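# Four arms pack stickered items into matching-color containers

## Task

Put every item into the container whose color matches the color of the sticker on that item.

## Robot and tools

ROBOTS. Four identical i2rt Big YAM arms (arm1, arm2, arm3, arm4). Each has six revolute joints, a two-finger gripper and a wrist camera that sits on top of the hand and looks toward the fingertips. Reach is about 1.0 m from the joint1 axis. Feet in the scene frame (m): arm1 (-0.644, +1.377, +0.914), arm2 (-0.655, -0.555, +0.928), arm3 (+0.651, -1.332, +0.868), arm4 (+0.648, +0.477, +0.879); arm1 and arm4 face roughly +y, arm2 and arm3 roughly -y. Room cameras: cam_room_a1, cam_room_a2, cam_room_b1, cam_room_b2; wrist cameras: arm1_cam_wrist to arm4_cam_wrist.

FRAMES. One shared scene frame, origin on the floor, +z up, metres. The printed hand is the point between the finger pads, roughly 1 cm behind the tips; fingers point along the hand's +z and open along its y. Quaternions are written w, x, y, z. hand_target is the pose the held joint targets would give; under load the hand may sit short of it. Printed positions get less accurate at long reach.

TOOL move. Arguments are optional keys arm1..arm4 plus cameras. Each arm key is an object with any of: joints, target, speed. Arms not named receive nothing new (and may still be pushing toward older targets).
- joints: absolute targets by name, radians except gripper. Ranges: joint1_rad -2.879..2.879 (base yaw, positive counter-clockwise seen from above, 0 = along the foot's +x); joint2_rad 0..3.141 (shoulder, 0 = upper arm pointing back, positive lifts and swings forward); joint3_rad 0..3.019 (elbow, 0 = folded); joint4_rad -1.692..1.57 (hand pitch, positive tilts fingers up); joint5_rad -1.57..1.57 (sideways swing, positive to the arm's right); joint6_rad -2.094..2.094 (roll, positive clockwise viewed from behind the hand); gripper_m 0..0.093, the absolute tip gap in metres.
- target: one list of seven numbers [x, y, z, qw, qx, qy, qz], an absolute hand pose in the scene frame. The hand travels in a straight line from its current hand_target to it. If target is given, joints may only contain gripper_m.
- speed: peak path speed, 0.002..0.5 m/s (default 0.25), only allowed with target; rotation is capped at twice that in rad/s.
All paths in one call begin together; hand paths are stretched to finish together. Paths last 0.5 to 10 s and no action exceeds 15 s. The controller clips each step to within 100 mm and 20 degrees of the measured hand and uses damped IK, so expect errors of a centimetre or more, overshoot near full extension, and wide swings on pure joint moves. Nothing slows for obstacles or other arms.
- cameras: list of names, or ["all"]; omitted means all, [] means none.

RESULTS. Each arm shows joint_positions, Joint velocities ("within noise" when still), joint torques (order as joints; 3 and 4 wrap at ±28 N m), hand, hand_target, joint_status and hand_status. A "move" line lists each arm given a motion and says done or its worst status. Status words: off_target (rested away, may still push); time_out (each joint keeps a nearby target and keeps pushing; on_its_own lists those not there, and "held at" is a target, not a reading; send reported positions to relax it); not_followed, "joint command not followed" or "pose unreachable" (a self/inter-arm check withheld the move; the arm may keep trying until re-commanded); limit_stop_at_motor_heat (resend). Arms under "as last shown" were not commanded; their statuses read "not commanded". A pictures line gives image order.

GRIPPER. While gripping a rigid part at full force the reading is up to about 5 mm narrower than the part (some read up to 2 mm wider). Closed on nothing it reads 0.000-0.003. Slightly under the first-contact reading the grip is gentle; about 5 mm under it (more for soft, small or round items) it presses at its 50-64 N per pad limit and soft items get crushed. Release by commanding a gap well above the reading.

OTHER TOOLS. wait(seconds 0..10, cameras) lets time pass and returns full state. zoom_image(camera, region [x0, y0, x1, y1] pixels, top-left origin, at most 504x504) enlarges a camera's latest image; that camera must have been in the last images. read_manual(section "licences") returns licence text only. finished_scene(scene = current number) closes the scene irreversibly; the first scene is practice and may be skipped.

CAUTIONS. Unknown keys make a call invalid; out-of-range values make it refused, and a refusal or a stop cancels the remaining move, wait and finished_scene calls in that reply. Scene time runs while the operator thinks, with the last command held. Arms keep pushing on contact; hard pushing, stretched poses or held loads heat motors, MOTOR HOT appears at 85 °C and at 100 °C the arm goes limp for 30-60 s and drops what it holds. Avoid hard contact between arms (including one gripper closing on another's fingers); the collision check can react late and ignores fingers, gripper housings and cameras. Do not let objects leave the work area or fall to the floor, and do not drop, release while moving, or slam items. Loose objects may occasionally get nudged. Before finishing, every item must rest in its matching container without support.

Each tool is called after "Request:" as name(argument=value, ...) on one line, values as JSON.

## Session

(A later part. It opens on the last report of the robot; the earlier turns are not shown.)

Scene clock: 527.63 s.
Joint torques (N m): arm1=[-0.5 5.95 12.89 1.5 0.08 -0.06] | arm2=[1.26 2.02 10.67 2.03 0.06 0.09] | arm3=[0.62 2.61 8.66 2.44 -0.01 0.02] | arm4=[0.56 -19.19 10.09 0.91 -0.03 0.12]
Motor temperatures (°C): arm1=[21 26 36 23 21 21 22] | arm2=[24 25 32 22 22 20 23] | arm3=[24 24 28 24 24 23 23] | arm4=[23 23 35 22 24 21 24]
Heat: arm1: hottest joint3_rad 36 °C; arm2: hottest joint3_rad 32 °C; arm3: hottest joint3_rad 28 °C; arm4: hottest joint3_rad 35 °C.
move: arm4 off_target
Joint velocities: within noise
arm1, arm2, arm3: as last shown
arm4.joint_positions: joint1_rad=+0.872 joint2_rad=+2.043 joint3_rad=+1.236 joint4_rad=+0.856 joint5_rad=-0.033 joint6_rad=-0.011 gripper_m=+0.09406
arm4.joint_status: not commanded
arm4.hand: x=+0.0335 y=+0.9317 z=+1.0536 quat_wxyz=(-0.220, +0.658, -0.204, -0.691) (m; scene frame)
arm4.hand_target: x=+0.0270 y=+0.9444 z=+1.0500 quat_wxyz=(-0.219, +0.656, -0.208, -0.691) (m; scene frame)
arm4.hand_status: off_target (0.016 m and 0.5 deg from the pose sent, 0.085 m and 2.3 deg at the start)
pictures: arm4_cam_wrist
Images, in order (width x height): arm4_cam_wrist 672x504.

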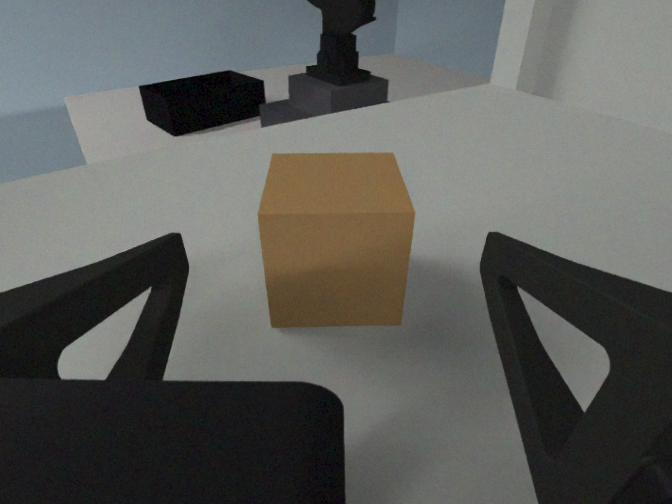

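Request:
move(arm4={"target": [-0.014, 0.973, 1.034, -0.2157, 0.6681, -0.2120, -0.6799], "speed": 0.08}, cameras=["arm4_cam_wrist"])

Scene clock: 542.20 s.
Joint torques (N m): arm1=[-1.03 6.71 12.93 1.35 0.08 -0.06] | arm2=[1.26 2.02 10.67 2.06 0.07 0.1] | arm3=[0.56 2.61 8.68 2.44 -0.02 0.01] | arm4=[0.62 -20.72 10.85 0.9 0.08 0.1]
Motor temperatures (°C): arm1=[21 26 37 23 21 21 22] | arm2=[23 25 32 22 22 20 23] | arm3=[24 24 28 24 24 23 23] | arm4=[23 25 36 22 24 21 24]
Heat: arm1: hottest joint3_rad 37 °C; arm2: hottest joint3_rad 32 °C; arm3: hottest joint3_rad 28 °C; arm4: hottest joint3_rad 36 °C.
move: arm4 off_target
Joint velocities: within noise
arm1, arm2, arm3: as last shown
arm4.joint_positions: joint1_rad=+0.872 joint2_rad=+2.145 joint3_rad=+1.407 joint4_rad=+0.751 joint5_rad=-0.034 joint6_rad=-0.011 gripper_m=+0.09406
arm4.joint_status: not commanded
arm4.hand: x=-0.0055 y=+0.9607 z=+1.0385 quat_wxyz=(-0.216, +0.670, -0.208, -0.679) (m; scene frame)
arm4.hand_target: x=-0.0129 y=+0.9722 z=+1.0338 quat_wxyz=(-0.216, +0.668, -0.212, -0.680) (m; scene frame)
arm4.hand_status: off_target (0.016 m and 0.5 deg from the pose sent, 0.066 m and 2.0 deg at the start)
pictures: arm4_cam_wrist
Images, in order (width x height): arm4_cam_wrist 672x504.

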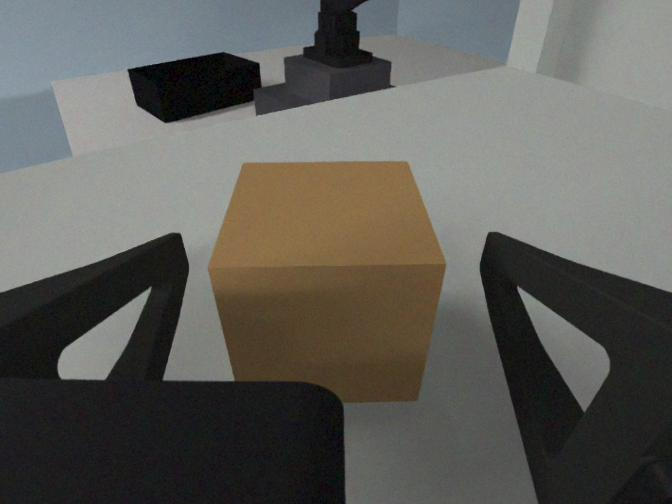

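Request:
move(arm4={"target": [-0.016, 0.973, 1.024, -0.2157, 0.6681, -0.2120, -0.6799], "speed": 0.08}, cameras=[])

Request:
move(arm4={"joints": {"gripper_m": 0.035}}, cameras=["arm4_cam_wrist"])

Scene clock: 549.13 s.
Joint torques (N m): arm1=[-1.2 6.01 13.07 1.52 0.04 -0.05] | arm2=[1.2 2.08 10.7 2.06 0.07 0.1] | arm3=[0.62 2.61 8.69 2.47 -0.03 0.02] | arm4=[0.26 -19.78 10.66 1.55 0.13 0.1]
Motor temperatures (°C): arm1=[21 26 37 23 21 21 22] | arm2=[23 25 32 22 22 20 23] | arm3=[24 24 28 24 24 23 23] | arm4=[23 25 36 22 24 21 24]
Heat: arm1: hottest joint3_rad 37 °C; arm2: hottest joint3_rad 32 °C; arm3: hottest joint3_rad 28 °C; arm4: hottest joint3_rad 36 °C.
move: arm4 off_target
Joint velocities: within noise
arm1, arm2, arm3: as last shown
arm4.joint_positions: joint1_rad=+0.872 joint2_rad=+2.154 joint3_rad=+1.415 joint4_rad=+0.751 joint5_rad=-0.034 joint6_rad=-0.010 gripper_m=+0.09406
arm4.joint_status: not commanded
arm4.hand: x=-0.0075 y=+0.9621 z=+1.0357 quat_wxyz=(-0.215, +0.670, -0.209, -0.679) (m; scene frame)
arm4.hand_target: x=-0.0147 y=+0.9721 z=+1.0239 quat_wxyz=(-0.216, +0.668, -0.212, -0.680) (m; scene frame)
arm4.hand_status: off_target (0.018 m and 0.5 deg from the pose sent, 0.022 m and 0.5 deg at the start)
pictures: none
No camera images: "cameras" was empty.

Scene clock: 549.77 s.
Joint torques (N m): arm1=[-1.55 5.66 12.94 1.39 0.08 -0.01] | arm2=[1.2 2.08 10.7 2.04 0.07 0.1] | arm3=[0.5 2.61 8.7 2.47 -0.02 0.01] | arm4=[0.62 -20.07 10.63 1.61 0.15 0.09]
Motor temperatures (°C): arm1=[21 26 37 23 21 21 22] | arm2=[23 25 32 22 22 20 23] | arm3=[24 24 28 24 24 23 23] | arm4=[23 25 36 22 24 21 24]
Heat: arm1: hottest joint3_rad 37 °C; arm2: hottest joint3_rad 32 °C; arm3: hottest joint3_rad 28 °C; arm4: hottest joint3_rad 36 °C.
move: arm4 off_target
Joint velocities: within noise
arm1, arm2, arm3: as last shown
arm4.joint_positions: joint1_rad=+0.873 joint2_rad=+2.154 joint3_rad=+1.415 joint4_rad=+0.751 joint5_rad=-0.034 joint6_rad=-0.010 gripper_m=+0.05344
arm4.joint_status: gripper_m off_target (ended at +0.05347, target +0.03500)
arm4.hand: x=-0.0079 y=+0.9615 z=+1.0357 quat_wxyz=(-0.215, +0.670, -0.208, -0.679) (m; scene frame)
arm4.hand_target: x=-0.0148 y=+0.9720 z=+1.0239 quat_wxyz=(-0.216, +0.668, -0.212, -0.680) (m; scene frame)
arm4.hand_status: not commanded
pictures: arm4_cam_wrist
Images, in order (width x height): arm4_cam_wrist 672x504.

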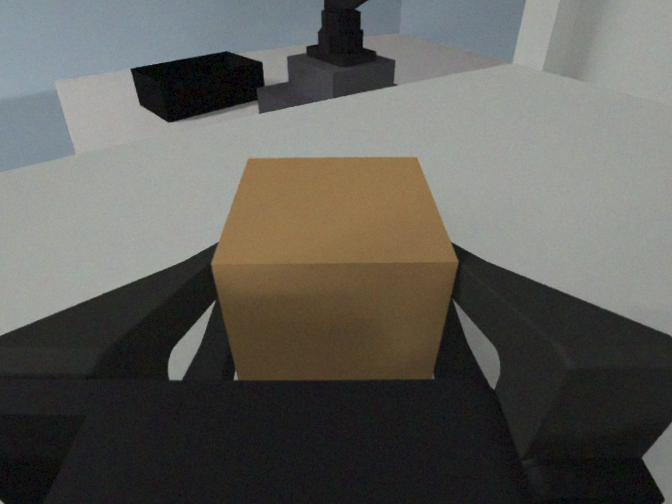

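Request:
move(arm4={"target": [-0.0148, 0.972, 1.09, -0.2157, 0.6681, -0.2120, -0.6799], "speed": 0.15}, cameras=["arm4_cam_wrist"])

Request:
move(arm4={"target": [0.33, 0.70, 1.2, -0.2157, 0.6681, -0.2120, -0.6799], "speed": 0.3}, cameras=["arm4_cam_wrist"])

Request:
move(arm4={"joints": {"joint1_rad": -1.1, "joint2_rad": 0.8, "joint3_rad": 1.4, "joint4_rad": -1.2, "joint5_rad": 0, "joint6_rad": 0}}, cameras=["arm4_cam_wrist", "cam_room_a2"])

Scene clock: 586.80 s.
Joint torques (N m): arm1=[-0.32 5.42 12.88 1.44 0.08 -0.07] | arm2=[1.08 2.08 10.69 2.09 0.07 0.1] | arm3=[0.56 2.55 8.72 2.45 -0.01 0.01] | arm4=[0.67 -25.64 11.19 1.21 0.16 0.09]
Motor temperatures (°C): arm1=[21 25 38 23 21 21 22] | arm2=[23 25 33 22 22 20 23] | arm3=[24 24 28 24 24 23 23] | arm4=[22 27 39 22 24 21 26]
Heat: arm1: hottest joint3_rad 38 °C; arm2: hottest joint3_rad 33 °C; arm3: hottest joint3_rad 28 °C; arm4: hottest joint3_rad 39 °C.
move: arm4 off_target
Joint velocities: within noise
arm1: as last shown
arm2.joint_positions: joint1_rad=+2.115 joint2_rad=+0.594 joint3_rad=+1.433 joint4_rad=-1.086 joint5_rad=+0.003 joint6_rad=-0.011 gripper_m=+0.09407
arm2.joint_status: not commanded
arm2.hand: x=-0.4666 y=-0.4110 z=+1.5518 quat_wxyz=(-0.584, +0.259, -0.744, -0.196) (m; scene frame)
arm2.hand_target: x=-0.4682 y=-0.4110 z=+1.5553 quat_wxyz=(-0.582, +0.260, -0.745, -0.197) (m; scene frame)
arm2.hand_status: not commanded
arm3.joint_positions: joint1_rad=-2.020 joint2_rad=+0.594 joint3_rad=+1.434 joint4_rad=-1.117 joint5_rad=+0.001 joint6_rad=-0.008 gripper_m=+0.09400
arm3.joint_status: not commanded
arm3.hand: x=+0.4505 y=-1.1946 z=+1.4815 quat_wxyz=(+0.167, -0.768, +0.225, +0.576) (m; scene frame)
arm3.hand_target: x=+0.4514 y=-1.1922 z=+1.4918 quat_wxyz=(+0.170, -0.758, +0.230, +0.586) (m; scene frame)
arm3.hand_status: not commanded
arm4.joint_positions: joint1_rad=+0.872 joint2_rad=+2.103 joint3_rad=+1.422 joint4_rad=+0.641 joint5_rad=-0.034 joint6_rad=-0.010 gripper_m=+0.05344
arm4.joint_status: not commanded
arm4.hand: x=-0.0073 y=+0.9617 z=+1.0525 quat_wxyz=(-0.209, +0.688, -0.214, -0.661) (m; scene frame)
arm4.hand_target: x=-0.0128 y=+0.9706 z=+1.0901 quat_wxyz=(-0.216, +0.668, -0.212, -0.680) (m; scene frame)
arm4.hand_status: off_target (0.040 m and 3.2 deg from the pose sent, 0.056 m and 0.5 deg at the start)
pictures: arm4_cam_wrist
Images, in order (width x height): arm4_cam_wrist 672x504.

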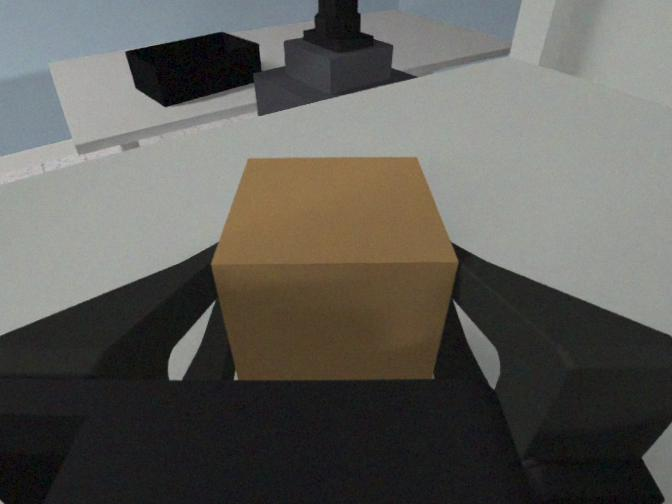

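Scene clock: 589.03 s.
Joint torques (N m): arm1=[-1.2 6.65 12.89 1.39 0.1 -0.02] | arm2=[1.08 2.08 10.67 2.07 0.06 0.09] | arm3=[0.38 2.61 8.68 2.44 -0.01 0.02] | arm4=[1.55 -1.26 9.77 1.16 0.21 0.1]
Motor temperatures (°C): arm1=[21 25 38 23 21 21 22] | arm2=[23 25 33 22 22 20 23] | arm3=[24 24 28 24 24 23 23] | arm4=[22 27 38 22 24 21 26]
Heat: arm1: hottest joint3_rad 38 °C; arm2: hottest joint3_rad 33 °C; arm3: hottest joint3_rad 28 °C; arm4: hottest joint3_rad 38 °C.
move: arm4 done
Joint velocities: within noise
arm1, arm2, arm3: as last shown
arm4.joint_positions: joint1_rad=+0.907 joint2_rad=+0.697 joint3_rad=+0.406 joint4_rad=+0.319 joint5_rad=+0.013 joint6_rad=-0.010 gripper_m=+0.05345
arm4.joint_status: not commanded
arm4.hand: x=+0.3330 y=+0.7013 z=+1.2028 quat_wxyz=(-0.220, +0.664, -0.211, -0.683) (m; scene frame)
arm4.hand_target: x=+0.3300 y=+0.6999 z=+1.1999 quat_wxyz=(-0.216, +0.668, -0.212, -0.680) (m; scene frame)
arm4.hand_status: done (0.004 m and 0.8 deg from the pose sent, 0.452 m and 3.2 deg at the start)
pictures: arm4_cam_wrist
Images, in order (width x height): arm4_cam_wrist 672x504.

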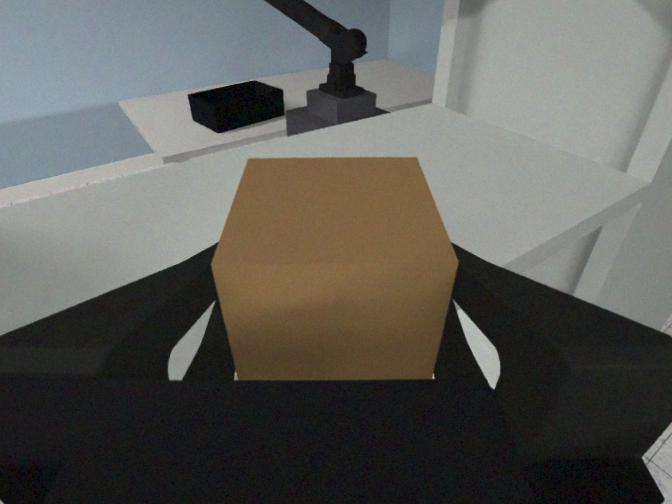

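Scene clock: 591.03 s.
Joint torques (N m): arm1=[-1.08 6.01 12.94 1.36 0.13 -0.02] | arm2=[1.14 1.96 10.67 2.06 0.07 0.1] | arm3=[0.5 2.61 8.7 2.48 -0.01 0.03] | arm4=[0.56 -3.72 12.51 0.95 0.01 0.16]
Motor temperatures (°C): arm1=[21 25 38 23 21 21 22] | arm2=[23 25 33 22 22 20 23] | arm3=[24 24 28 24 24 23 23] | arm4=[22 27 39 22 24 21 26]
Heat: arm1: hottest joint3_rad 38 °C; arm2: hottest joint3_rad 33 °C; arm3: hottest joint3_rad 28 °C; arm4: hottest joint3_rad 39 °C.
move: arm4 done
Joint velocities: within noise
arm1.joint_positions: joint1_rad=-1.006 joint2_rad=+0.522 joint3_rad=+1.356 joint4_rad=-1.189 joint5_rad=-0.002 joint6_rad=+0.006 gripper_m=+0.09391
arm1.joint_status: not commanded
arm1.hand: x=-0.4616 y=+1.5027 z=+1.4870 quat_wxyz=(-0.536, +0.252, -0.785, -0.183) (m; scene frame)
arm1.hand_target: x=-0.4660 y=+1.5006 z=+1.5050 quat_wxyz=(-0.546, +0.254, -0.777, -0.186) (m; scene frame)
arm1.hand_status: not commanded
arm2, arm3: as last shown
arm4.joint_positions: joint1_rad=-1.097 joint2_rad=+0.812 joint3_rad=+1.346 joint4_rad=-1.191 joint5_rad=+0.002 joint6_rad=-0.010 gripper_m=+0.05350
arm4.joint_status: all done
arm4.hand: x=+0.9389 y=+0.6471 z=+1.3737 quat_wxyz=(-0.424, +0.239, -0.866, -0.111) (m; scene frame)
arm4.hand_target: x=+0.9314 y=+0.6422 z=+1.4036 quat_wxyz=(-0.448, +0.231, -0.855, -0.121) (m; scene frame)
arm4.hand_status: not commanded
pictures: arm4_cam_wrist, cam_room_a2
Images, in order (width x height): arm4_cam_wrist 672x504, cam_room_a2 672x504.

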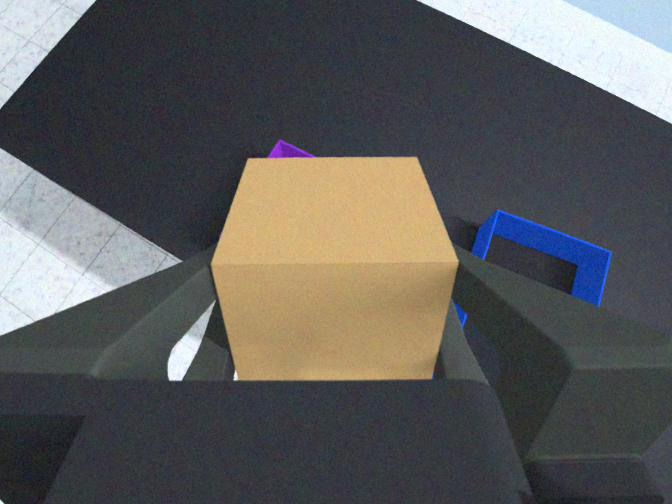

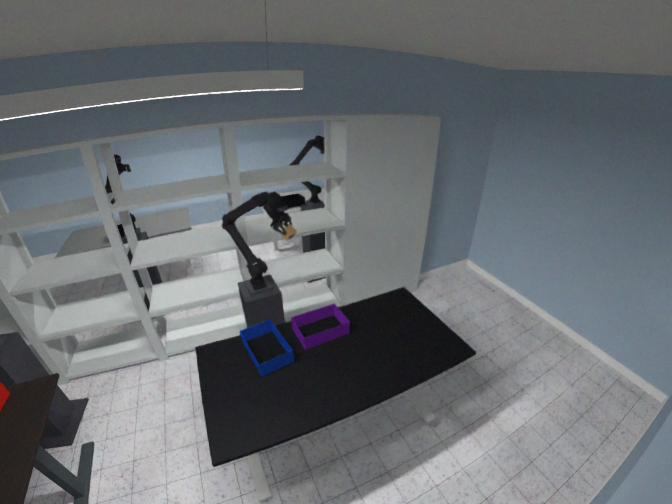

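Request:
move(arm4={"target": [1.105, 0.735, 1.0, 0, 0, -1, 0], "speed": 0.25}, cameras=["arm4_cam_wrist", "cam_room_a2"])

Request:
zoom_image(camera="cam_room_a2", region=[200, 200, 400, 400])

Scene clock: 597.63 s.
Joint torques (N m): arm1=[-1.08 6.24 12.88 1.37 0.06 -0.03] | arm2=[1.26 1.96 10.69 2.04 0.07 0.09] | arm3=[0.62 2.73 8.73 2.47 -0.01 0.02] | arm4=[0.38 -17.2 11.38 -0.39 -0.02 0.17]
Motor temperatures (°C): arm1=[21 25 38 23 21 21 22] | arm2=[23 25 33 22 22 20 23] | arm3=[24 24 28 24 24 23 23] | arm4=[22 26 39 22 24 21 26]
Heat: arm1: hottest joint3_rad 38 °C; arm2: hottest joint3_rad 33 °C; arm3: hottest joint3_rad 28 °C; arm4: hottest joint3_rad 39 °C.
move: arm4 off_target
Joint velocities: within noise
arm1, arm2, arm3: as last shown
arm4.joint_positions: joint1_rad=-1.106 joint2_rad=+1.753 joint3_rad=+1.387 joint4_rad=-1.233 joint5_rad=+0.003 joint6_rad=+0.499 gripper_m=+0.05350
arm4.joint_status: not commanded
arm4.hand: x=+1.0884 y=+0.7295 z=+0.9846 quat_wxyz=(+0.014, +0.011, -1.000, +0.010) (m; scene frame)
arm4.hand_target: x=+1.1044 y=+0.7345 z=+1.0001 quat_wxyz=(+0.000, +0.000, -1.000, +0.000) (m; scene frame)
arm4.hand_status: off_target (0.023 m and 2.3 deg from the pose sent, 0.418 m and 60.0 deg at the start)
pictures: arm4_cam_wrist, cam_room_a2
Images, in order (width x height): arm4_cam_wrist 672x504, cam_room_a2 672x504.

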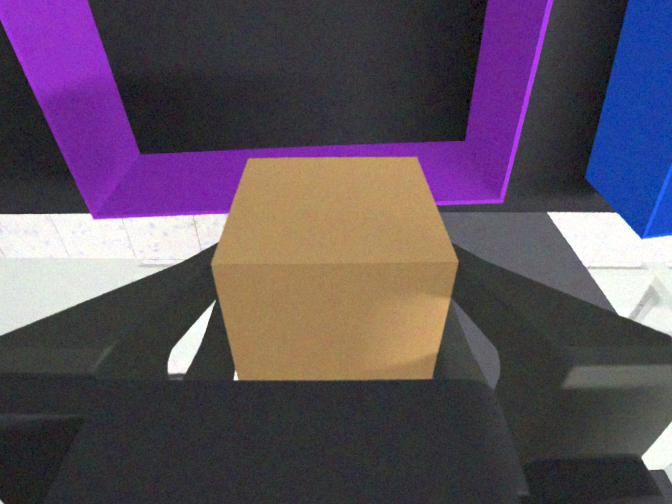

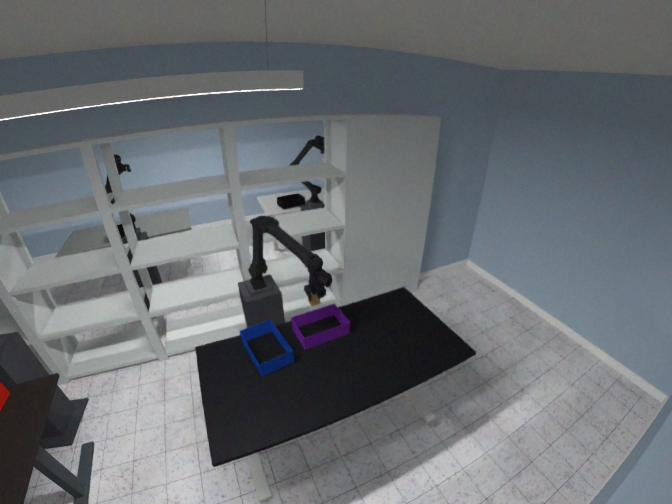

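Scaled by 2.520.

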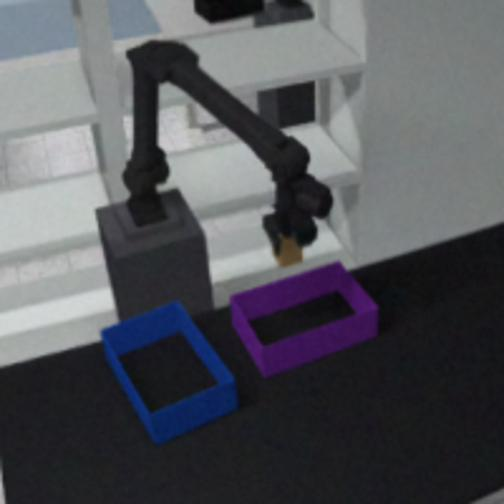

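Request:
move(arm4={"target": [1.103, 0.759, 0.82, -0.014, 0, -0.9999, 0], "speed": 0.15}, cameras=["arm4_cam_wrist"])

Scene clock: 612.10 s.
Joint torques (N m): arm1=[-0.73 6.18 12.88 1.42 0.1 -0.02] | arm2=[1.14 2.02 10.66 2.03 0.06 0.1] | arm3=[0.62 2.55 8.69 2.45 -0.02 0.01] | arm4=[1.32 -18.43 6.49 0.4 0.26 0.2]
Motor temperatures (°C): arm1=[21 25 38 23 21 21 21] | arm2=[23 25 33 22 22 20 23] | arm3=[24 24 28 24 24 23 23] | arm4=[22 26 40 22 24 21 26]
Heat: arm1: hottest joint3_rad 38 °C; arm2: hottest joint3_rad 33 °C; arm3: hottest joint3_rad 28 °C; arm4: hottest joint3_rad 40 °C.
move: arm4 done
Joint velocities: within noise
arm1, arm2, arm3: as last shown
arm4.joint_positions: joint1_rad=-1.075 joint2_rad=+1.992 joint3_rad=+1.276 joint4_rad=-0.822 joint5_rad=+0.011 joint6_rad=+0.545 gripper_m=+0.05350
arm4.joint_status: not commanded
arm4.hand: x=+1.1039 y=+0.7557 z=+0.8278 quat_wxyz=(-0.014, +0.004, -1.000, -0.002) (m; scene frame)
arm4.hand_target: x=+1.1029 y=+0.7590 z=+0.8202 quat_wxyz=(-0.014, +0.000, -1.000, +0.000) (m; scene frame)
arm4.hand_status: done (0.008 m and 0.5 deg from the pose sent, 0.168 m and 3.6 deg at the start)
pictures: arm4_cam_wrist
Images, in order (width x height): arm4_cam_wrist 672x504.

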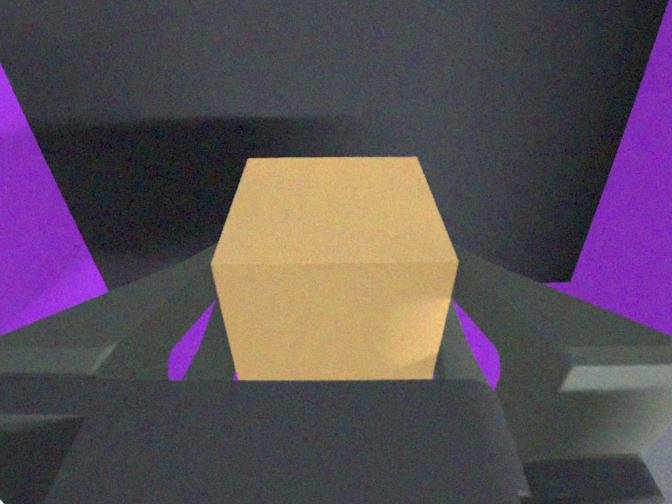

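Request:
move(arm4={"target": [1.085, 0.757, 0.785, -0.014, 0, -0.9999, 0], "speed": 0.1}, cameras=["arm4_cam_wrist"])

Request:
move(arm4={"target": [1.085, 0.757, 0.768, -0.014, 0, -0.9999, 0], "speed": 0.05}, cameras=["arm4_cam_wrist"])

Scene clock: 617.50 s.
Joint torques (N m): arm1=[-1.32 5.83 12.9 1.44 0.11 -0.04] | arm2=[1.26 2.08 10.67 2.04 0.08 0.09] | arm3=[0.44 2.61 8.69 2.45 -0.02 0.01] | arm4=[1.32 -17.73 5.65 0.46 0.25 0.14]
Motor temperatures (°C): arm1=[21 25 39 23 21 21 21] | arm2=[23 25 33 22 22 20 23] | arm3=[24 24 28 24 24 23 23] | arm4=[22 26 39 22 24 21 26]
Heat: arm1: hottest joint3_rad 39 °C; arm2: hottest joint3_rad 33 °C; arm3: hottest joint3_rad 28 °C; arm4: hottest joint3_rad 39 °C.
move: arm4 off_target
Joint velocities: within noise
arm1, arm2, arm3: as last shown
arm4.joint_positions: joint1_rad=-1.059 joint2_rad=+2.021 joint3_rad=+1.212 joint4_rad=-0.723 joint5_rad=+0.012 joint6_rad=+0.560 gripper_m=+0.05350
arm4.joint_status: not commanded
arm4.hand: x=+1.0880 y=+0.7551 z=+0.7959 quat_wxyz=(-0.017, +0.004, -1.000, -0.004) (m; scene frame)
arm4.hand_target: x=+1.0849 y=+0.7568 z=+0.7852 quat_wxyz=(-0.014, +0.000, -1.000, +0.000) (m; scene frame)
arm4.hand_status: off_target (0.011 m and 0.7 deg from the pose sent, 0.047 m and 0.5 deg at the start)
pictures: arm4_cam_wrist
Images, in order (width x height): arm4_cam_wrist 672x504.

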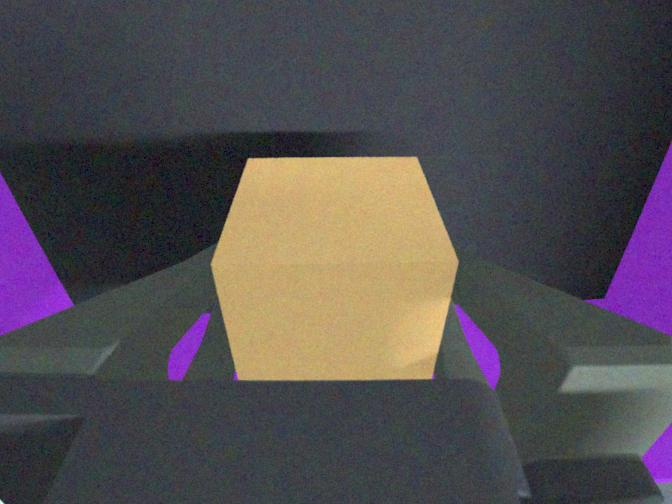

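Scene clock: 618.47 s.
Joint torques (N m): arm1=[-1.32 6.07 13 1.39 0.05 -0.05] | arm2=[1.2 2.02 10.66 2.06 0.07 0.09] | arm3=[0.5 2.55 8.7 2.45 -0.03 0.02] | arm4=[1.14 -17.67 5.55 0.47 0.24 0.17]
Motor temperatures (°C): arm1=[21 25 39 23 21 21 21] | arm2=[23 25 33 22 22 20 23] | arm3=[24 24 28 24 24 23 23] | arm4=[22 26 38 22 24 21 26]
Heat: arm1: hottest joint3_rad 39 °C; arm2: hottest joint3_rad 33 °C; arm3: hottest joint3_rad 28 °C; arm4: hottest joint3_rad 38 °C.
move: arm4 off_target
Joint velocities: within noise
arm1, arm2, arm3: as last shown
arm4.joint_positions: joint1_rad=-1.059 joint2_rad=+2.052 joint3_rad=+1.212 joint4_rad=-0.687 joint5_rad=+0.012 joint6_rad=+0.561 gripper_m=+0.05350
arm4.joint_status: not commanded
arm4.hand: x=+1.0896 y=+0.7561 z=+0.7808 quat_wxyz=(-0.019, +0.003, -1.000, -0.005) (m; scene frame)
arm4.hand_target: x=+1.0849 y=+0.7567 z=+0.7683 quat_wxyz=(-0.014, +0.000, -1.000, +0.000) (m; scene frame)
arm4.hand_status: off_target (0.014 m and 0.9 deg from the pose sent, 0.028 m and 0.7 deg at the start)
pictures: arm4_cam_wrist
Images, in order (width x height): arm4_cam_wrist 672x504.

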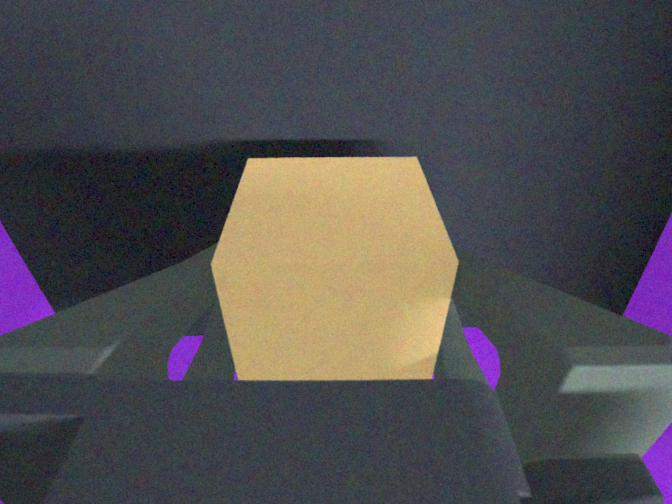

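Request:
move(arm4={"target": [1.085, 0.757, 0.756, -0.014, 0, -0.9999, 0], "speed": 0.05}, cameras=[])

Request:
move(arm4={"target": [1.085, 0.757, 0.745, -0.014, 0, -0.9999, 0], "speed": 0.05}, cameras=["arm4_cam_wrist"])

Scene clock: 623.17 s.
Joint torques (N m): arm1=[-1.55 6.18 12.97 1.57 0.08 0.01] | arm2=[1.2 2.14 10.7 2.06 0.07 0.1] | arm3=[0.67 2.67 8.68 2.45 -0.02 0.02] | arm4=[1.14 -17.61 5.27 0.51 0.24 0.15]
Motor temperatures (°C): arm1=[21 25 39 23 21 21 21] | arm2=[23 25 33 22 22 20 23] | arm3=[24 24 28 24 24 23 23] | arm4=[22 26 37 22 24 21 26]
Heat: arm1: hottest joint3_rad 39 °C; arm2: hottest joint3_rad 33 °C; arm3: hottest joint3_rad 28 °C; arm4: hottest joint3_rad 37 °C.
move: arm4 off_target
Joint velocities: within noise
arm1, arm2, arm3: as last shown
arm4.joint_positions: joint1_rad=-1.059 joint2_rad=+2.075 joint3_rad=+1.212 joint4_rad=-0.663 joint5_rad=+0.012 joint6_rad=+0.561 gripper_m=+0.05350
arm4.joint_status: not commanded
arm4.hand: x=+1.0902 y=+0.7564 z=+0.7696 quat_wxyz=(-0.020, +0.003, -1.000, -0.005) (m; scene frame)
arm4.hand_target: x=+1.0849 y=+0.7568 z=+0.7564 quat_wxyz=(-0.014, +0.000, -1.000, +0.000) (m; scene frame)
arm4.hand_status: off_target (0.015 m and 1.0 deg from the pose sent, 0.025 m and 0.9 deg at the start)
pictures: none
No camera images: "cameras" was empty.

Scene clock: 624.13 s.
Joint torques (N m): arm1=[-1.26 6.12 12.86 1.62 0.06 -0.06] | arm2=[1.14 2.08 10.67 2.04 0.07 0.09] | arm3=[0.67 2.61 8.66 2.44 -0.02 0.02] | arm4=[1.2 -17.38 5.2 0.4 0.23 0.18]
Motor temperatures (°C): arm1=[21 25 39 23 21 21 21] | arm2=[23 25 33 22 22 20 23] | arm3=[24 24 28 24 24 23 23] | arm4=[22 26 37 22 24 21 26]
Heat: arm1: hottest joint3_rad 39 °C; arm2: hottest joint3_rad 33 °C; arm3: hottest joint3_rad 28 °C; arm4: hottest joint3_rad 37 °C.
move: arm4 off_target
Joint velocities: within noise
arm1: as last shown
arm2.joint_positions: joint1_rad=+2.115 joint2_rad=+0.594 joint3_rad=+1.433 joint4_rad=-1.086 joint5_rad=+0.003 joint6_rad=-0.011 gripper_m=+0.09407
arm2.joint_status: not commanded
arm2.hand: x=-0.4666 y=-0.4110 z=+1.5518 quat_wxyz=(-0.584, +0.259, -0.744, -0.196) (m; scene frame)
arm2.hand_target: x=-0.4682 y=-0.4110 z=+1.5553 quat_wxyz=(-0.582, +0.260, -0.745, -0.197) (m; scene frame)
arm2.hand_status: not commanded
arm3.joint_positions: joint1_rad=-2.020 joint2_rad=+0.594 joint3_rad=+1.434 joint4_rad=-1.117 joint5_rad=+0.001 joint6_rad=-0.008 gripper_m=+0.09400
arm3.joint_status: not commanded
arm3.hand: x=+0.4505 y=-1.1946 z=+1.4815 quat_wxyz=(+0.167, -0.768, +0.225, +0.576) (m; scene frame)
arm3.hand_target: x=+0.4514 y=-1.1922 z=+1.4918 quat_wxyz=(+0.170, -0.758, +0.230, +0.586) (m; scene frame)
arm3.hand_status: not commanded
arm4.joint_positions: joint1_rad=-1.059 joint2_rad=+2.097 joint3_rad=+1.212 joint4_rad=-0.641 joint5_rad=+0.012 joint6_rad=+0.561 gripper_m=+0.05350
arm4.joint_status: not commanded
arm4.hand: x=+1.0900 y=+0.7563 z=+0.7585 quat_wxyz=(-0.020, +0.003, -1.000, -0.005) (m; scene frame)
arm4.hand_target: x=+1.0849 y=+0.7567 z=+0.7454 quat_wxyz=(-0.014, +0.000, -1.000, +0.000) (m; scene frame)
arm4.hand_status: off_target (0.014 m and 0.9 deg from the pose sent, 0.025 m and 1.0 deg at the start)
pictures: arm4_cam_wrist
Images, in order (width x height): arm4_cam_wrist 672x504.

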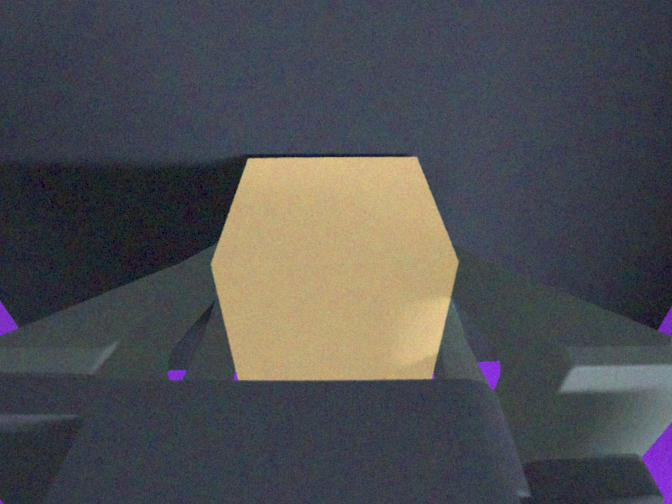

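Request:
move(arm4={"target": [1.085, 0.757, 0.738, -0.014, 0, -0.9999, 0], "speed": 0.05}, cameras=[])

Request:
move(arm4={"target": [1.085, 0.757, 0.731, -0.014, 0, -0.9999, 0], "speed": 0.05}, cameras=["arm4_cam_wrist"])

Scene clock: 628.97 s.
Joint torques (N m): arm1=[-0.67 5.83 12.74 1.55 0.06 0] | arm2=[1.14 2.02 10.67 2.06 0.07 0.11] | arm3=[0.44 2.55 8.69 2.48 -0.02 0.01] | arm4=[1.44 -17.44 5.27 0.57 0.21 0.18]
Motor temperatures (°C): arm1=[21 25 39 23 21 21 21] | arm2=[23 25 33 22 22 20 23] | arm3=[24 24 28 24 24 23 23] | arm4=[22 26 36 22 24 21 26]
Heat: arm1: hottest joint3_rad 39 °C; arm2: hottest joint3_rad 33 °C; arm3: hottest joint3_rad 28 °C; arm4: hottest joint3_rad 36 °C.
move: arm4 off_target
Joint velocities: within noise
arm1, arm2, arm3: as last shown
arm4.joint_positions: joint1_rad=-1.059 joint2_rad=+2.104 joint3_rad=+1.212 joint4_rad=-0.630 joint5_rad=+0.012 joint6_rad=+0.561 gripper_m=+0.05350
arm4.joint_status: not commanded
arm4.hand: x=+1.0909 y=+0.7569 z=+0.7554 quat_wxyz=(-0.022, +0.003, -1.000, -0.006) (m; scene frame)
arm4.hand_target: x=+1.0848 y=+0.7567 z=+0.7386 quat_wxyz=(-0.014, +0.000, -1.000, +0.000) (m; scene frame)
arm4.hand_status: off_target (0.018 m and 1.2 deg from the pose sent, 0.021 m and 0.9 deg at the start)
pictures: none
No camera images: "cameras" was empty.

Scene clock: 629.93 s.
Joint torques (N m): arm1=[-1.49 6.3 12.92 1.52 0.11 0] | arm2=[1.26 2.08 10.67 2.04 0.07 0.1] | arm3=[0.62 2.55 8.7 2.48 -0.01 0.01] | arm4=[1.44 -16.5 5.19 0.91 0.23 0.18]
Motor temperatures (°C): arm1=[21 25 39 23 21 21 21] | arm2=[23 25 33 22 22 20 23] | arm3=[24 24 28 24 24 23 23] | arm4=[22 26 36 22 24 21 26]
Heat: arm1: hottest joint3_rad 39 °C; arm2: hottest joint3_rad 33 °C; arm3: hottest joint3_rad 28 °C; arm4: hottest joint3_rad 36 °C.
move: arm4 off_target
Joint velocities: within noise
arm1.joint_positions: joint1_rad=-1.006 joint2_rad=+0.522 joint3_rad=+1.356 joint4_rad=-1.189 joint5_rad=-0.002 joint6_rad=+0.006 gripper_m=+0.09391
arm1.joint_status: not commanded
arm1.hand: x=-0.4616 y=+1.5027 z=+1.4870 quat_wxyz=(-0.536, +0.252, -0.785, -0.183) (m; scene frame)
arm1.hand_target: x=-0.4660 y=+1.5006 z=+1.5050 quat_wxyz=(-0.546, +0.254, -0.777, -0.186) (m; scene frame)
arm1.hand_status: not commanded
arm2, arm3: as last shown
arm4.joint_positions: joint1_rad=-1.059 joint2_rad=+2.104 joint3_rad=+1.212 joint4_rad=-0.625 joint5_rad=+0.012 joint6_rad=+0.561 gripper_m=+0.05350
arm4.joint_status: not commanded
arm4.hand: x=+1.0920 y=+0.7575 z=+0.7552 quat_wxyz=(-0.024, +0.003, -1.000, -0.007) (m; scene frame)
arm4.hand_target: x=+1.0843 y=+0.7563 z=+0.7319 quat_wxyz=(-0.014, +0.000, -1.000, +0.000) (m; scene frame)
arm4.hand_status: off_target (0.025 m and 1.4 deg from the pose sent, 0.025 m and 1.2 deg at the start)
pictures: arm4_cam_wrist
Images, in order (width x height): arm4_cam_wrist 672x504.

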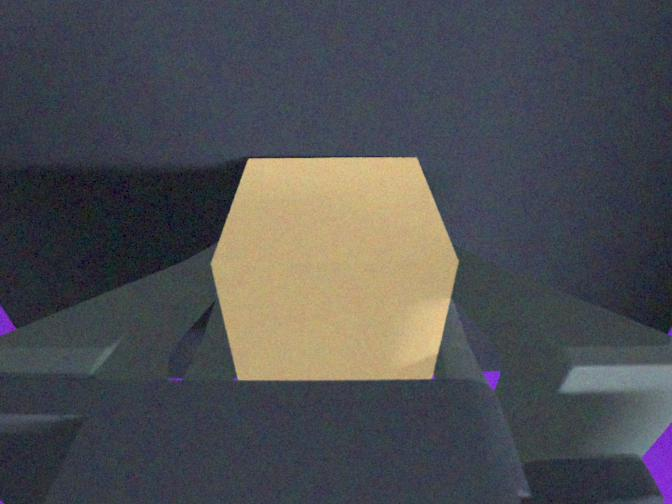

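Request:
move(arm4={"target": [1.085, 0.757, 0.748, -0.014, 0, -0.9999, 0], "speed": 0.05, "joints": {"gripper_m": 0.085}}, cameras=[])

Request:
move(arm4={"target": [1.085, 0.757, 0.95, -0.014, 0, -0.9999, 0], "speed": 0.2}, cameras=["arm4_cam_wrist"])

Scene clock: 634.43 s.
Joint torques (N m): arm1=[-1.26 6.48 12.97 1.32 0.06 0.02] | arm2=[1.2 2.14 10.69 2.03 0.07 0.09] | arm3=[0.62 2.61 8.72 2.43 -0.02 0.02] | arm4=[1.96 -19.31 5.15 -0.21 0.21 0.17]
Motor temperatures (°C): arm1=[21 25 39 23 21 21 21] | arm2=[23 25 33 22 22 20 23] | arm3=[24 24 28 24 24 23 23] | arm4=[22 26 36 22 24 21 26]
Heat: arm1: hottest joint3_rad 39 °C; arm2: hottest joint3_rad 33 °C; arm3: hottest joint3_rad 28 °C; arm4: hottest joint3_rad 36 °C.
move: arm4 done
Joint velocities: within noise
arm1, arm2, arm3: as last shown
arm4.joint_positions: joint1_rad=-1.059 joint2_rad=+2.108 joint3_rad=+1.212 joint4_rad=-0.624 joint5_rad=+0.013 joint6_rad=+0.562 gripper_m=+0.08492
arm4.joint_status: all done
arm4.hand: x=+1.0912 y=+0.7569 z=+0.7531 quat_wxyz=(-0.022, +0.003, -1.000, -0.006) (m; scene frame)
arm4.hand_target: x=+1.0852 y=+0.7569 z=+0.7481 quat_wxyz=(-0.014, +0.000, -1.000, +0.000) (m; scene frame)
arm4.hand_status: done (0.008 m and 1.2 deg from the pose sent, 0.010 m and 1.4 deg at the start)
pictures: none
No camera images: "cameras" was empty.

Scene clock: 636.13 s.
Joint torques (N m): arm1=[-0.91 5.6 12.75 1.43 0.1 -0.02] | arm2=[1.14 2.02 10.66 2.04 0.07 0.09] | arm3=[0.38 2.55 8.69 2.47 -0.02 0.02] | arm4=[0.85 -17.67 9.74 -0.29 0.25 0.16]
Motor temperatures (°C): arm1=[21 25 39 23 21 21 21] | arm2=[23 25 33 22 22 20 23] | arm3=[24 24 28 24 24 23 23] | arm4=[22 26 35 22 24 21 26]
Heat: arm1: hottest joint3_rad 39 °C; arm2: hottest joint3_rad 33 °C; arm3: hottest joint3_rad 28 °C; arm4: hottest joint3_rad 35 °C.
move: arm4 off_target
Joint velocities: within noise
arm1, arm2, arm3: as last shown
arm4.joint_positions: joint1_rad=-1.059 joint2_rad=+1.779 joint3_rad=+1.294 joint4_rad=-1.078 joint5_rad=+0.013 joint6_rad=+0.562 gripper_m=+0.08492
arm4.joint_status: not commanded
arm4.hand: x=+1.0766 y=+0.7477 z=+0.9395 quat_wxyz=(-0.004, +0.003, -1.000, +0.005) (m; scene frame)
arm4.hand_target: x=+1.0847 y=+0.7568 z=+0.9502 quat_wxyz=(-0.014, +0.000, -1.000, +0.000) (m; scene frame)
arm4.hand_status: off_target (0.016 m and 1.3 deg from the pose sent, 0.197 m and 1.2 deg at the start)
pictures: arm4_cam_wrist
Images, in order (width x height): arm4_cam_wrist 672x504.

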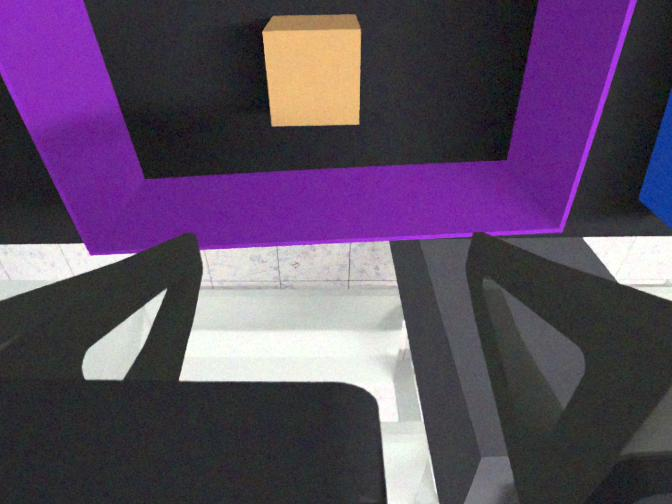

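Request:
move(arm2={"joints": {"joint1_rad": -1.23, "joint2_rad": 1.2, "joint3_rad": 1.7, "joint4_rad": -1.66}}, arm4={"joints": {"joint1_rad": 0.9, "joint2_rad": 0.6, "joint3_rad": 1.45, "joint4_rad": -1.1, "joint5_rad": 0, "joint6_rad": 0, "gripper_m": 0.094}}, cameras=[])

Request:
move(arm2={"target": [-1.13, -0.79, 0.97, -0.004, 0.9744, 0.225, -0.017], "speed": 0.25}, cameras=["arm2_cam_wrist"])

Scene clock: 651.73 s.
Joint torques (N m): arm1=[-0.85 6.24 12.89 1.44 0.06 0.02] | arm2=[0.73 -10.75 12.05 0.98 -0.06 0.09] | arm3=[0.56 2.61 8.7 2.44 -0.02 0.02] | arm4=[1.44 3.31 8.23 1.22 0.19 -0.07]
Motor temperatures (°C): arm1=[21 25 39 23 21 21 21] | arm2=[23 25 33 22 22 20 23] | arm3=[24 24 28 24 24 23 23] | arm4=[22 26 34 22 24 21 26]
Heat: arm1: hottest joint3_rad 39 °C; arm2: hottest joint3_rad 33 °C; arm3: hottest joint3_rad 28 °C; arm4: hottest joint3_rad 34 °C.
move: arm2 done; arm4 done
Joint velocities: within noise
arm1, arm3: as last shown
arm2.joint_positions: joint1_rad=-1.229 joint2_rad=+1.212 joint3_rad=+1.684 joint4_rad=-1.647 joint5_rad=+0.005 joint6_rad=-0.011 gripper_m=+0.09407
arm2.joint_status: all done
arm2.hand: x=-1.0040 y=-0.7269 z=+1.3824 quat_wxyz=(-0.040, -0.954, -0.228, +0.191) (m; scene frame)
arm2.hand_target: x=-0.9984 y=-0.7242 z=+1.3929 quat_wxyz=(-0.042, -0.953, -0.226, +0.198) (m; scene frame)
arm2.hand_status: not commanded
arm4.joint_positions: joint1_rad=+0.895 joint2_rad=+0.591 joint3_rad=+1.435 joint4_rad=-1.093 joint5_rad=-0.004 joint6_rad=+0.011 gripper_m=+0.09390
arm4.joint_status: all done
arm4.hand: x=+0.4573 y=+0.6172 z=+1.5023 quat_wxyz=(-0.180, +0.750, -0.245, -0.588) (m; scene frame)
arm4.hand_target: x=+0.4566 y=+0.6170 z=+1.5061 quat_wxyz=(-0.183, +0.752, -0.240, -0.586) (m; scene frame)
arm4.hand_status: not commanded
pictures: none
No camera images: "cameras" was empty.

Scene clock: 654.20 s.
Joint torques (N m): arm1=[-1.26 6.36 12.96 1.32 0.13 -0.07] | arm2=[1.2 -18.32 12.22 1.17 0.11 0.2] | arm3=[0.44 2.67 8.65 2.45 -0.02 0.01] | arm4=[0.73 3.6 8.27 1.18 0.2 -0.07]
Motor temperatures (°C): arm1=[21 25 39 23 21 21 21] | arm2=[23 25 33 22 22 20 23] | arm3=[24 24 28 24 24 23 23] | arm4=[22 26 34 22 24 21 25]
Heat: arm1: hottest joint3_rad 39 °C; arm2: hottest joint3_rad 33 °C; arm3: hottest joint3_rad 28 °C; arm4: hottest joint3_rad 34 °C.
move: arm2 off_target
Joint velocities: within noise
arm1, arm3, arm4: as last shown
arm2.joint_positions: joint1_rad=-1.229 joint2_rad=+1.835 joint3_rad=+1.293 joint4_rad=-1.034 joint5_rad=+0.011 joint6_rad=-0.004 gripper_m=+0.09407
arm2.joint_status: not commanded
arm2.hand: x=-1.1155 y=-0.7800 z=+0.9621 quat_wxyz=(+0.007, -0.973, -0.229, -0.002) (m; scene frame)
arm2.hand_target: x=-1.1295 y=-0.7898 z=+0.9704 quat_wxyz=(+0.004, -0.974, -0.225, +0.017) (m; scene frame)
arm2.hand_status: off_target (0.019 m and 2.3 deg from the pose sent, 0.436 m and 20.7 deg at the start)
pictures: arm2_cam_wrist
Images, in order (width x height): arm2_cam_wrist 672x504.

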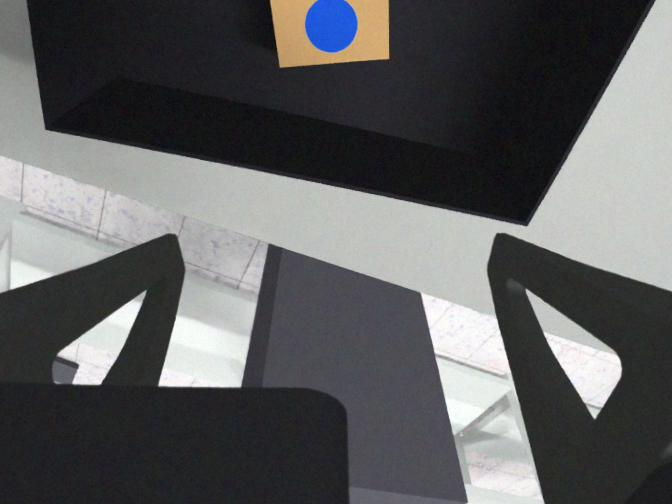

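Request:
move(arm2={"target": [-1.145, -0.80, 0.85, -0.004, 0.9636, 0.2672, -0.017], "speed": 0.2}, cameras=["arm2_cam_wrist"])

Scene clock: 664.10 s.
Joint torques (N m): arm1=[-1.49 6.24 12.78 1.51 0.04 -0.05] | arm2=[1.55 -19.25 9.47 1.25 0.08 -0.07] | arm3=[0.56 2.67 8.66 2.43 -0.02 0.01] | arm4=[1.26 3.14 8.18 1.11 0.22 -0.05]
Motor temperatures (°C): arm1=[21 25 39 23 21 21 21] | arm2=[23 25 34 22 22 20 23] | arm3=[24 24 28 24 24 23 23] | arm4=[22 25 34 22 24 21 25]
Heat: arm1: hottest joint3_rad 39 °C; arm2: hottest joint3_rad 34 °C; arm3: hottest joint3_rad 28 °C; arm4: hottest joint3_rad 34 °C.
move: arm2 done
Joint velocities: within noise
arm1, arm3, arm4: as last shown
arm2.joint_positions: joint1_rad=-1.229 joint2_rad=+2.048 joint3_rad=+1.293 joint4_rad=-0.792 joint5_rad=+0.011 joint6_rad=-0.058 gripper_m=+0.09407
arm2.joint_status: not commanded
arm2.hand: x=-1.1401 y=-0.7921 z=+0.8544 quat_wxyz=(+0.004, -0.967, -0.256, +0.011) (m; scene frame)
arm2.hand_target: x=-1.1449 y=-0.7999 z=+0.8502 quat_wxyz=(+0.004, -0.963, -0.267, +0.017) (m; scene frame)
arm2.hand_status: done (0.010 m and 1.5 deg from the pose sent, 0.118 m and 5.0 deg at the start)
pictures: arm2_cam_wrist
Images, in order (width x height): arm2_cam_wrist 672x504.

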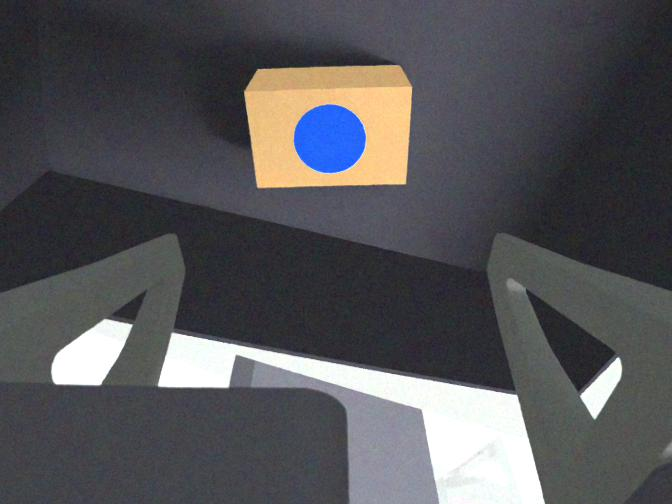

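Request:
move(arm2={"target": [-1.1434, -0.8025, 0.765, -0.004, 0.9636, 0.2672, -0.017], "speed": 0.15}, cameras=["arm2_cam_wrist"])

Scene clock: 684.80 s.
Joint torques (N m): arm1=[-2.08 5.83 12.97 1.24 0.08 -0.05] | arm2=[1.55 -19.49 8.36 1.28 0.08 -0.02] | arm3=[0.62 2.61 8.7 2.45 -0.01 0.02] | arm4=[0.79 3.55 8.18 1.28 0.18 -0.09]
Motor temperatures (°C): arm1=[21 25 39 23 21 21 21] | arm2=[23 25 33 22 22 20 23] | arm3=[24 24 28 24 24 23 23] | arm4=[22 24 33 22 24 21 25]
Heat: arm1: hottest joint3_rad 39 °C; arm2: hottest joint3_rad 33 °C; arm3: hottest joint3_rad 28 °C; arm4: hottest joint3_rad 33 °C.
move: arm2 off_target
Joint velocities: within noise
arm1, arm4: as last shown
arm2.joint_positions: joint1_rad=-1.223 joint2_rad=+2.208 joint3_rad=+1.293 joint4_rad=-0.629 joint5_rad=+0.011 joint6_rad=-0.059 gripper_m=+0.09407
arm2.joint_status: not commanded
arm2.hand: x=-1.1393 y=-0.7952 z=+0.7721 quat_wxyz=(+0.004, -0.966, -0.259, +0.012) (m; scene frame)
arm2.hand_target: x=-1.1432 y=-0.8024 z=+0.7652 quat_wxyz=(+0.004, -0.963, -0.267, +0.017) (m; scene frame)
arm2.hand_status: off_target (0.011 m and 1.1 deg from the pose sent, 0.090 m and 1.5 deg at the start)
arm3.joint_positions: joint1_rad=-2.020 joint2_rad=+0.594 joint3_rad=+1.434 joint4_rad=-1.117 joint5_rad=+0.001 joint6_rad=-0.008 gripper_m=+0.09400
arm3.joint_status: not commanded
arm3.hand: x=+0.4505 y=-1.1946 z=+1.4815 quat_wxyz=(+0.167, -0.768, +0.225, +0.576) (m; scene frame)
arm3.hand_target: x=+0.4514 y=-1.1922 z=+1.4918 quat_wxyz=(+0.170, -0.758, +0.230, +0.586) (m; scene frame)
arm3.hand_status: not commanded
pictures: arm2_cam_wrist
Images, in order (width x height): arm2_cam_wrist 672x504.

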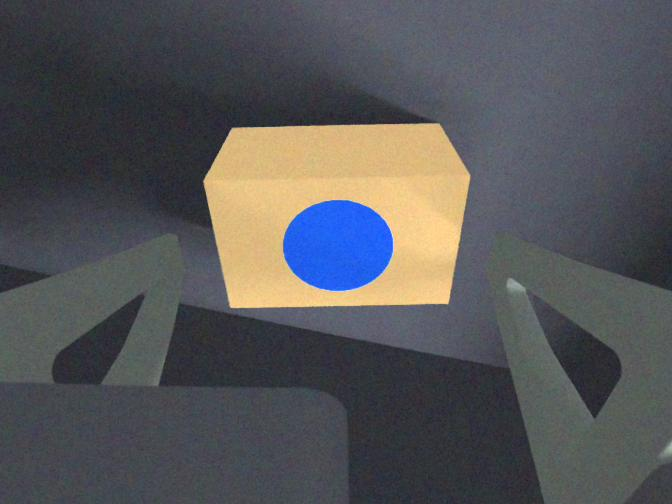

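Request:
move(arm2={"target": [-1.1434, -0.8025, 0.730, -0.004, 0.9636, 0.2672, -0.017], "speed": 0.08}, cameras=["arm2_cam_wrist"])

Scene clock: 717.80 s.
Joint torques (N m): arm1=[-1.55 6.24 12.77 1.43 0.07 -0.06] | arm2=[1.38 -19.08 9.03 1.25 0.08 -0.01] | arm3=[0.5 2.55 8.68 2.43 -0.02 0.02] | arm4=[1.49 3.19 8.13 1.13 0.19 -0.09]
Motor temperatures (°C): arm1=[21 25 40 23 21 21 21] | arm2=[23 26 32 22 22 20 23] | arm3=[24 24 28 24 24 23 23] | arm4=[22 23 33 22 24 21 25]
Heat: arm1: hottest joint3_rad 40 °C; arm2: hottest joint3_rad 32 °C; arm3: hottest joint3_rad 28 °C; arm4: hottest joint3_rad 33 °C.
move: arm2 off_target
Joint velocities: within noise
arm1, arm3, arm4: as last shown
arm2.joint_positions: joint1_rad=-1.223 joint2_rad=+2.276 joint3_rad=+1.293 joint4_rad=-0.570 joint5_rad=+0.011 joint6_rad=-0.059 gripper_m=+0.09407
arm2.joint_status: not commanded
arm2.hand: x=-1.1340 y=-0.7924 z=+0.7376 quat_wxyz=(+0.005, -0.966, -0.259, +0.008) (m; scene frame)
arm2.hand_target: x=-1.1430 y=-0.8024 z=+0.7304 quat_wxyz=(+0.004, -0.963, -0.267, +0.017) (m; scene frame)
arm2.hand_status: off_target (0.016 m and 1.4 deg from the pose sent, 0.043 m and 1.1 deg at the start)
pictures: arm2_cam_wrist
Images, in order (width x height): arm2_cam_wrist 672x504.

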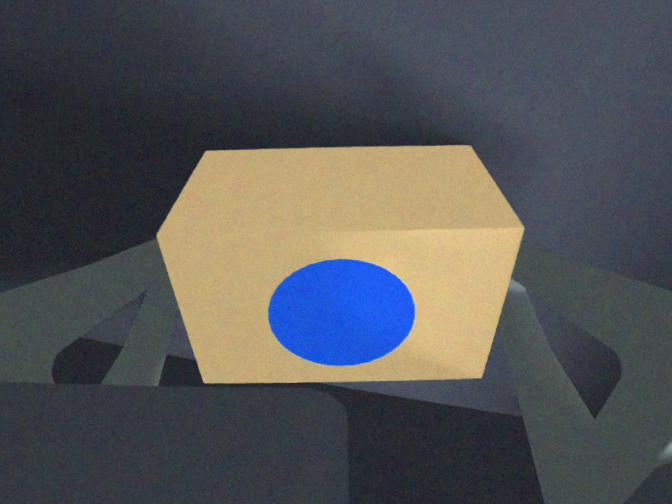

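Request:
move(arm2={"joints": {"gripper_m": 0.05}}, cameras=["arm2_cam_wrist"])

Request:
move(arm2={"target": [-1.1434, -0.8025, 1.03, -0.004, 0.9636, 0.2672, -0.017], "speed": 0.25}, cameras=["arm2_cam_wrist"])

Scene clock: 725.80 s.
Joint torques (N m): arm1=[-1.55 6.36 12.77 1.21 0.09 0] | arm2=[1.55 -19.02 8.98 1.21 0.07 -0.01] | arm3=[0.44 2.61 8.66 2.45 -0.02 0.02] | arm4=[0.5 3.6 8.16 1.32 0.22 -0.07]
Motor temperatures (°C): arm1=[21 25 40 23 21 21 21] | arm2=[23 27 32 22 22 20 23] | arm3=[24 24 28 24 24 23 23] | arm4=[22 23 33 22 24 21 25]
Heat: arm1: hottest joint3_rad 40 °C; arm2: hottest joint3_rad 32 °C; arm3: hottest joint3_rad 28 °C; arm4: hottest joint3_rad 33 °C.
move: arm2 off_target
Joint velocities: within noise
arm1.joint_positions: joint1_rad=-1.006 joint2_rad=+0.522 joint3_rad=+1.356 joint4_rad=-1.189 joint5_rad=-0.002 joint6_rad=+0.006 gripper_m=+0.09391
arm1.joint_status: not commanded
arm1.hand: x=-0.4616 y=+1.5027 z=+1.4870 quat_wxyz=(-0.536, +0.252, -0.785, -0.183) (m; scene frame)
arm1.hand_target: x=-0.4660 y=+1.5006 z=+1.5050 quat_wxyz=(-0.546, +0.254, -0.777, -0.186) (m; scene frame)
arm1.hand_status: not commanded
arm2.joint_positions: joint1_rad=-1.223 joint2_rad=+2.276 joint3_rad=+1.293 joint4_rad=-0.570 joint5_rad=+0.011 joint6_rad=-0.059 gripper_m=+0.06902
arm2.joint_status: gripper_m off_target (ended at +0.06904, target +0.05000)
arm2.hand: x=-1.1341 y=-0.7924 z=+0.7376 quat_wxyz=(+0.005, -0.966, -0.259, +0.009) (m; scene frame)
arm2.hand_target: x=-1.1429 y=-0.8023 z=+0.7304 quat_wxyz=(+0.004, -0.963, -0.267, +0.017) (m; scene frame)
arm2.hand_status: not commanded
arm3, arm4: as last shown
pictures: arm2_cam_wrist
Images, in order (width x height): arm2_cam_wrist 672x504.

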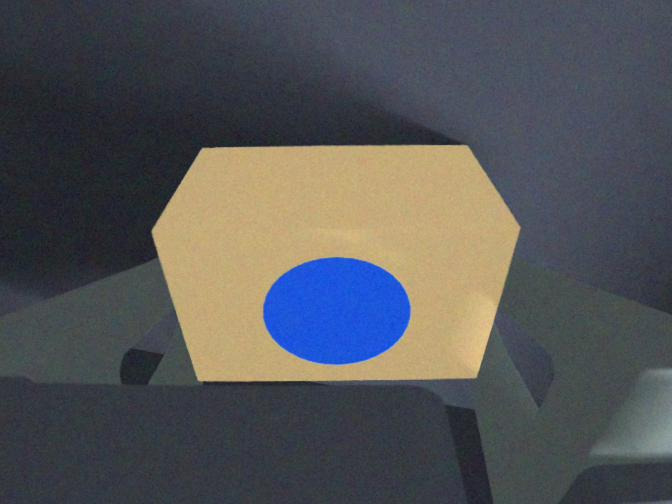

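Scene clock: 727.70 s.
Joint torques (N m): arm1=[-0.97 5.77 12.93 1.46 0.08 -0.03] | arm2=[1.49 -18.67 13.46 0.23 0.07 -0.03] | arm3=[0.44 2.67 8.69 2.44 -0.01 0.03] | arm4=[0.97 3.08 8.16 1.17 0.21 -0.07]
Motor temperatures (°C): arm1=[21 25 40 23 21 21 21] | arm2=[23 27 32 22 22 20 23] | arm3=[24 24 28 24 24 23 23] | arm4=[22 23 33 22 24 21 25]
Heat: arm1: hottest joint3_rad 40 °C; arm2: hottest joint3_rad 32 °C; arm3: hottest joint3_rad 28 °C; arm4: hottest joint3_rad 33 °C.
move: arm2 off_target
Joint velocities: within noise
arm1, arm3, arm4: as last shown
arm2.joint_positions: joint1_rad=-1.223 joint2_rad=+1.806 joint3_rad=+1.423 joint4_rad=-1.170 joint5_rad=+0.011 joint6_rad=-0.059 gripper_m=+0.06902
arm2.joint_status: not commanded
arm2.hand: x=-1.1344 y=-0.7932 z=+1.0208 quat_wxyz=(+0.005, -0.966, -0.259, +0.008) (m; scene frame)
arm2.hand_target: x=-1.1430 y=-0.8023 z=+1.0301 quat_wxyz=(+0.004, -0.963, -0.267, +0.017) (m; scene frame)
arm2.hand_status: off_target (0.016 m and 1.4 deg from the pose sent, 0.293 m and 1.4 deg at the start)
pictures: arm2_cam_wrist
Images, in order (width x height): arm2_cam_wrist 672x504.

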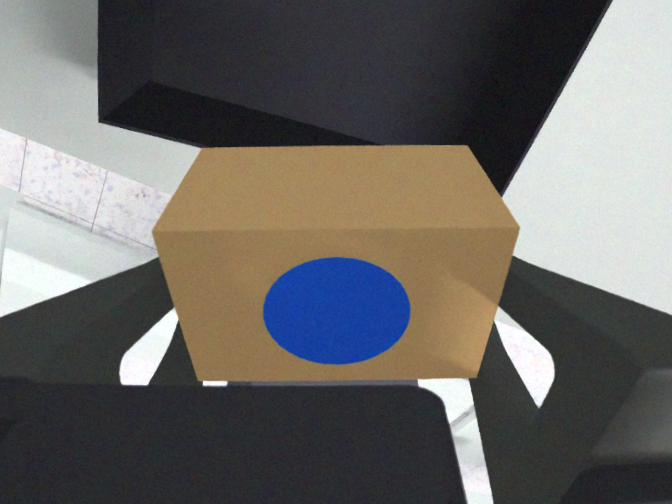

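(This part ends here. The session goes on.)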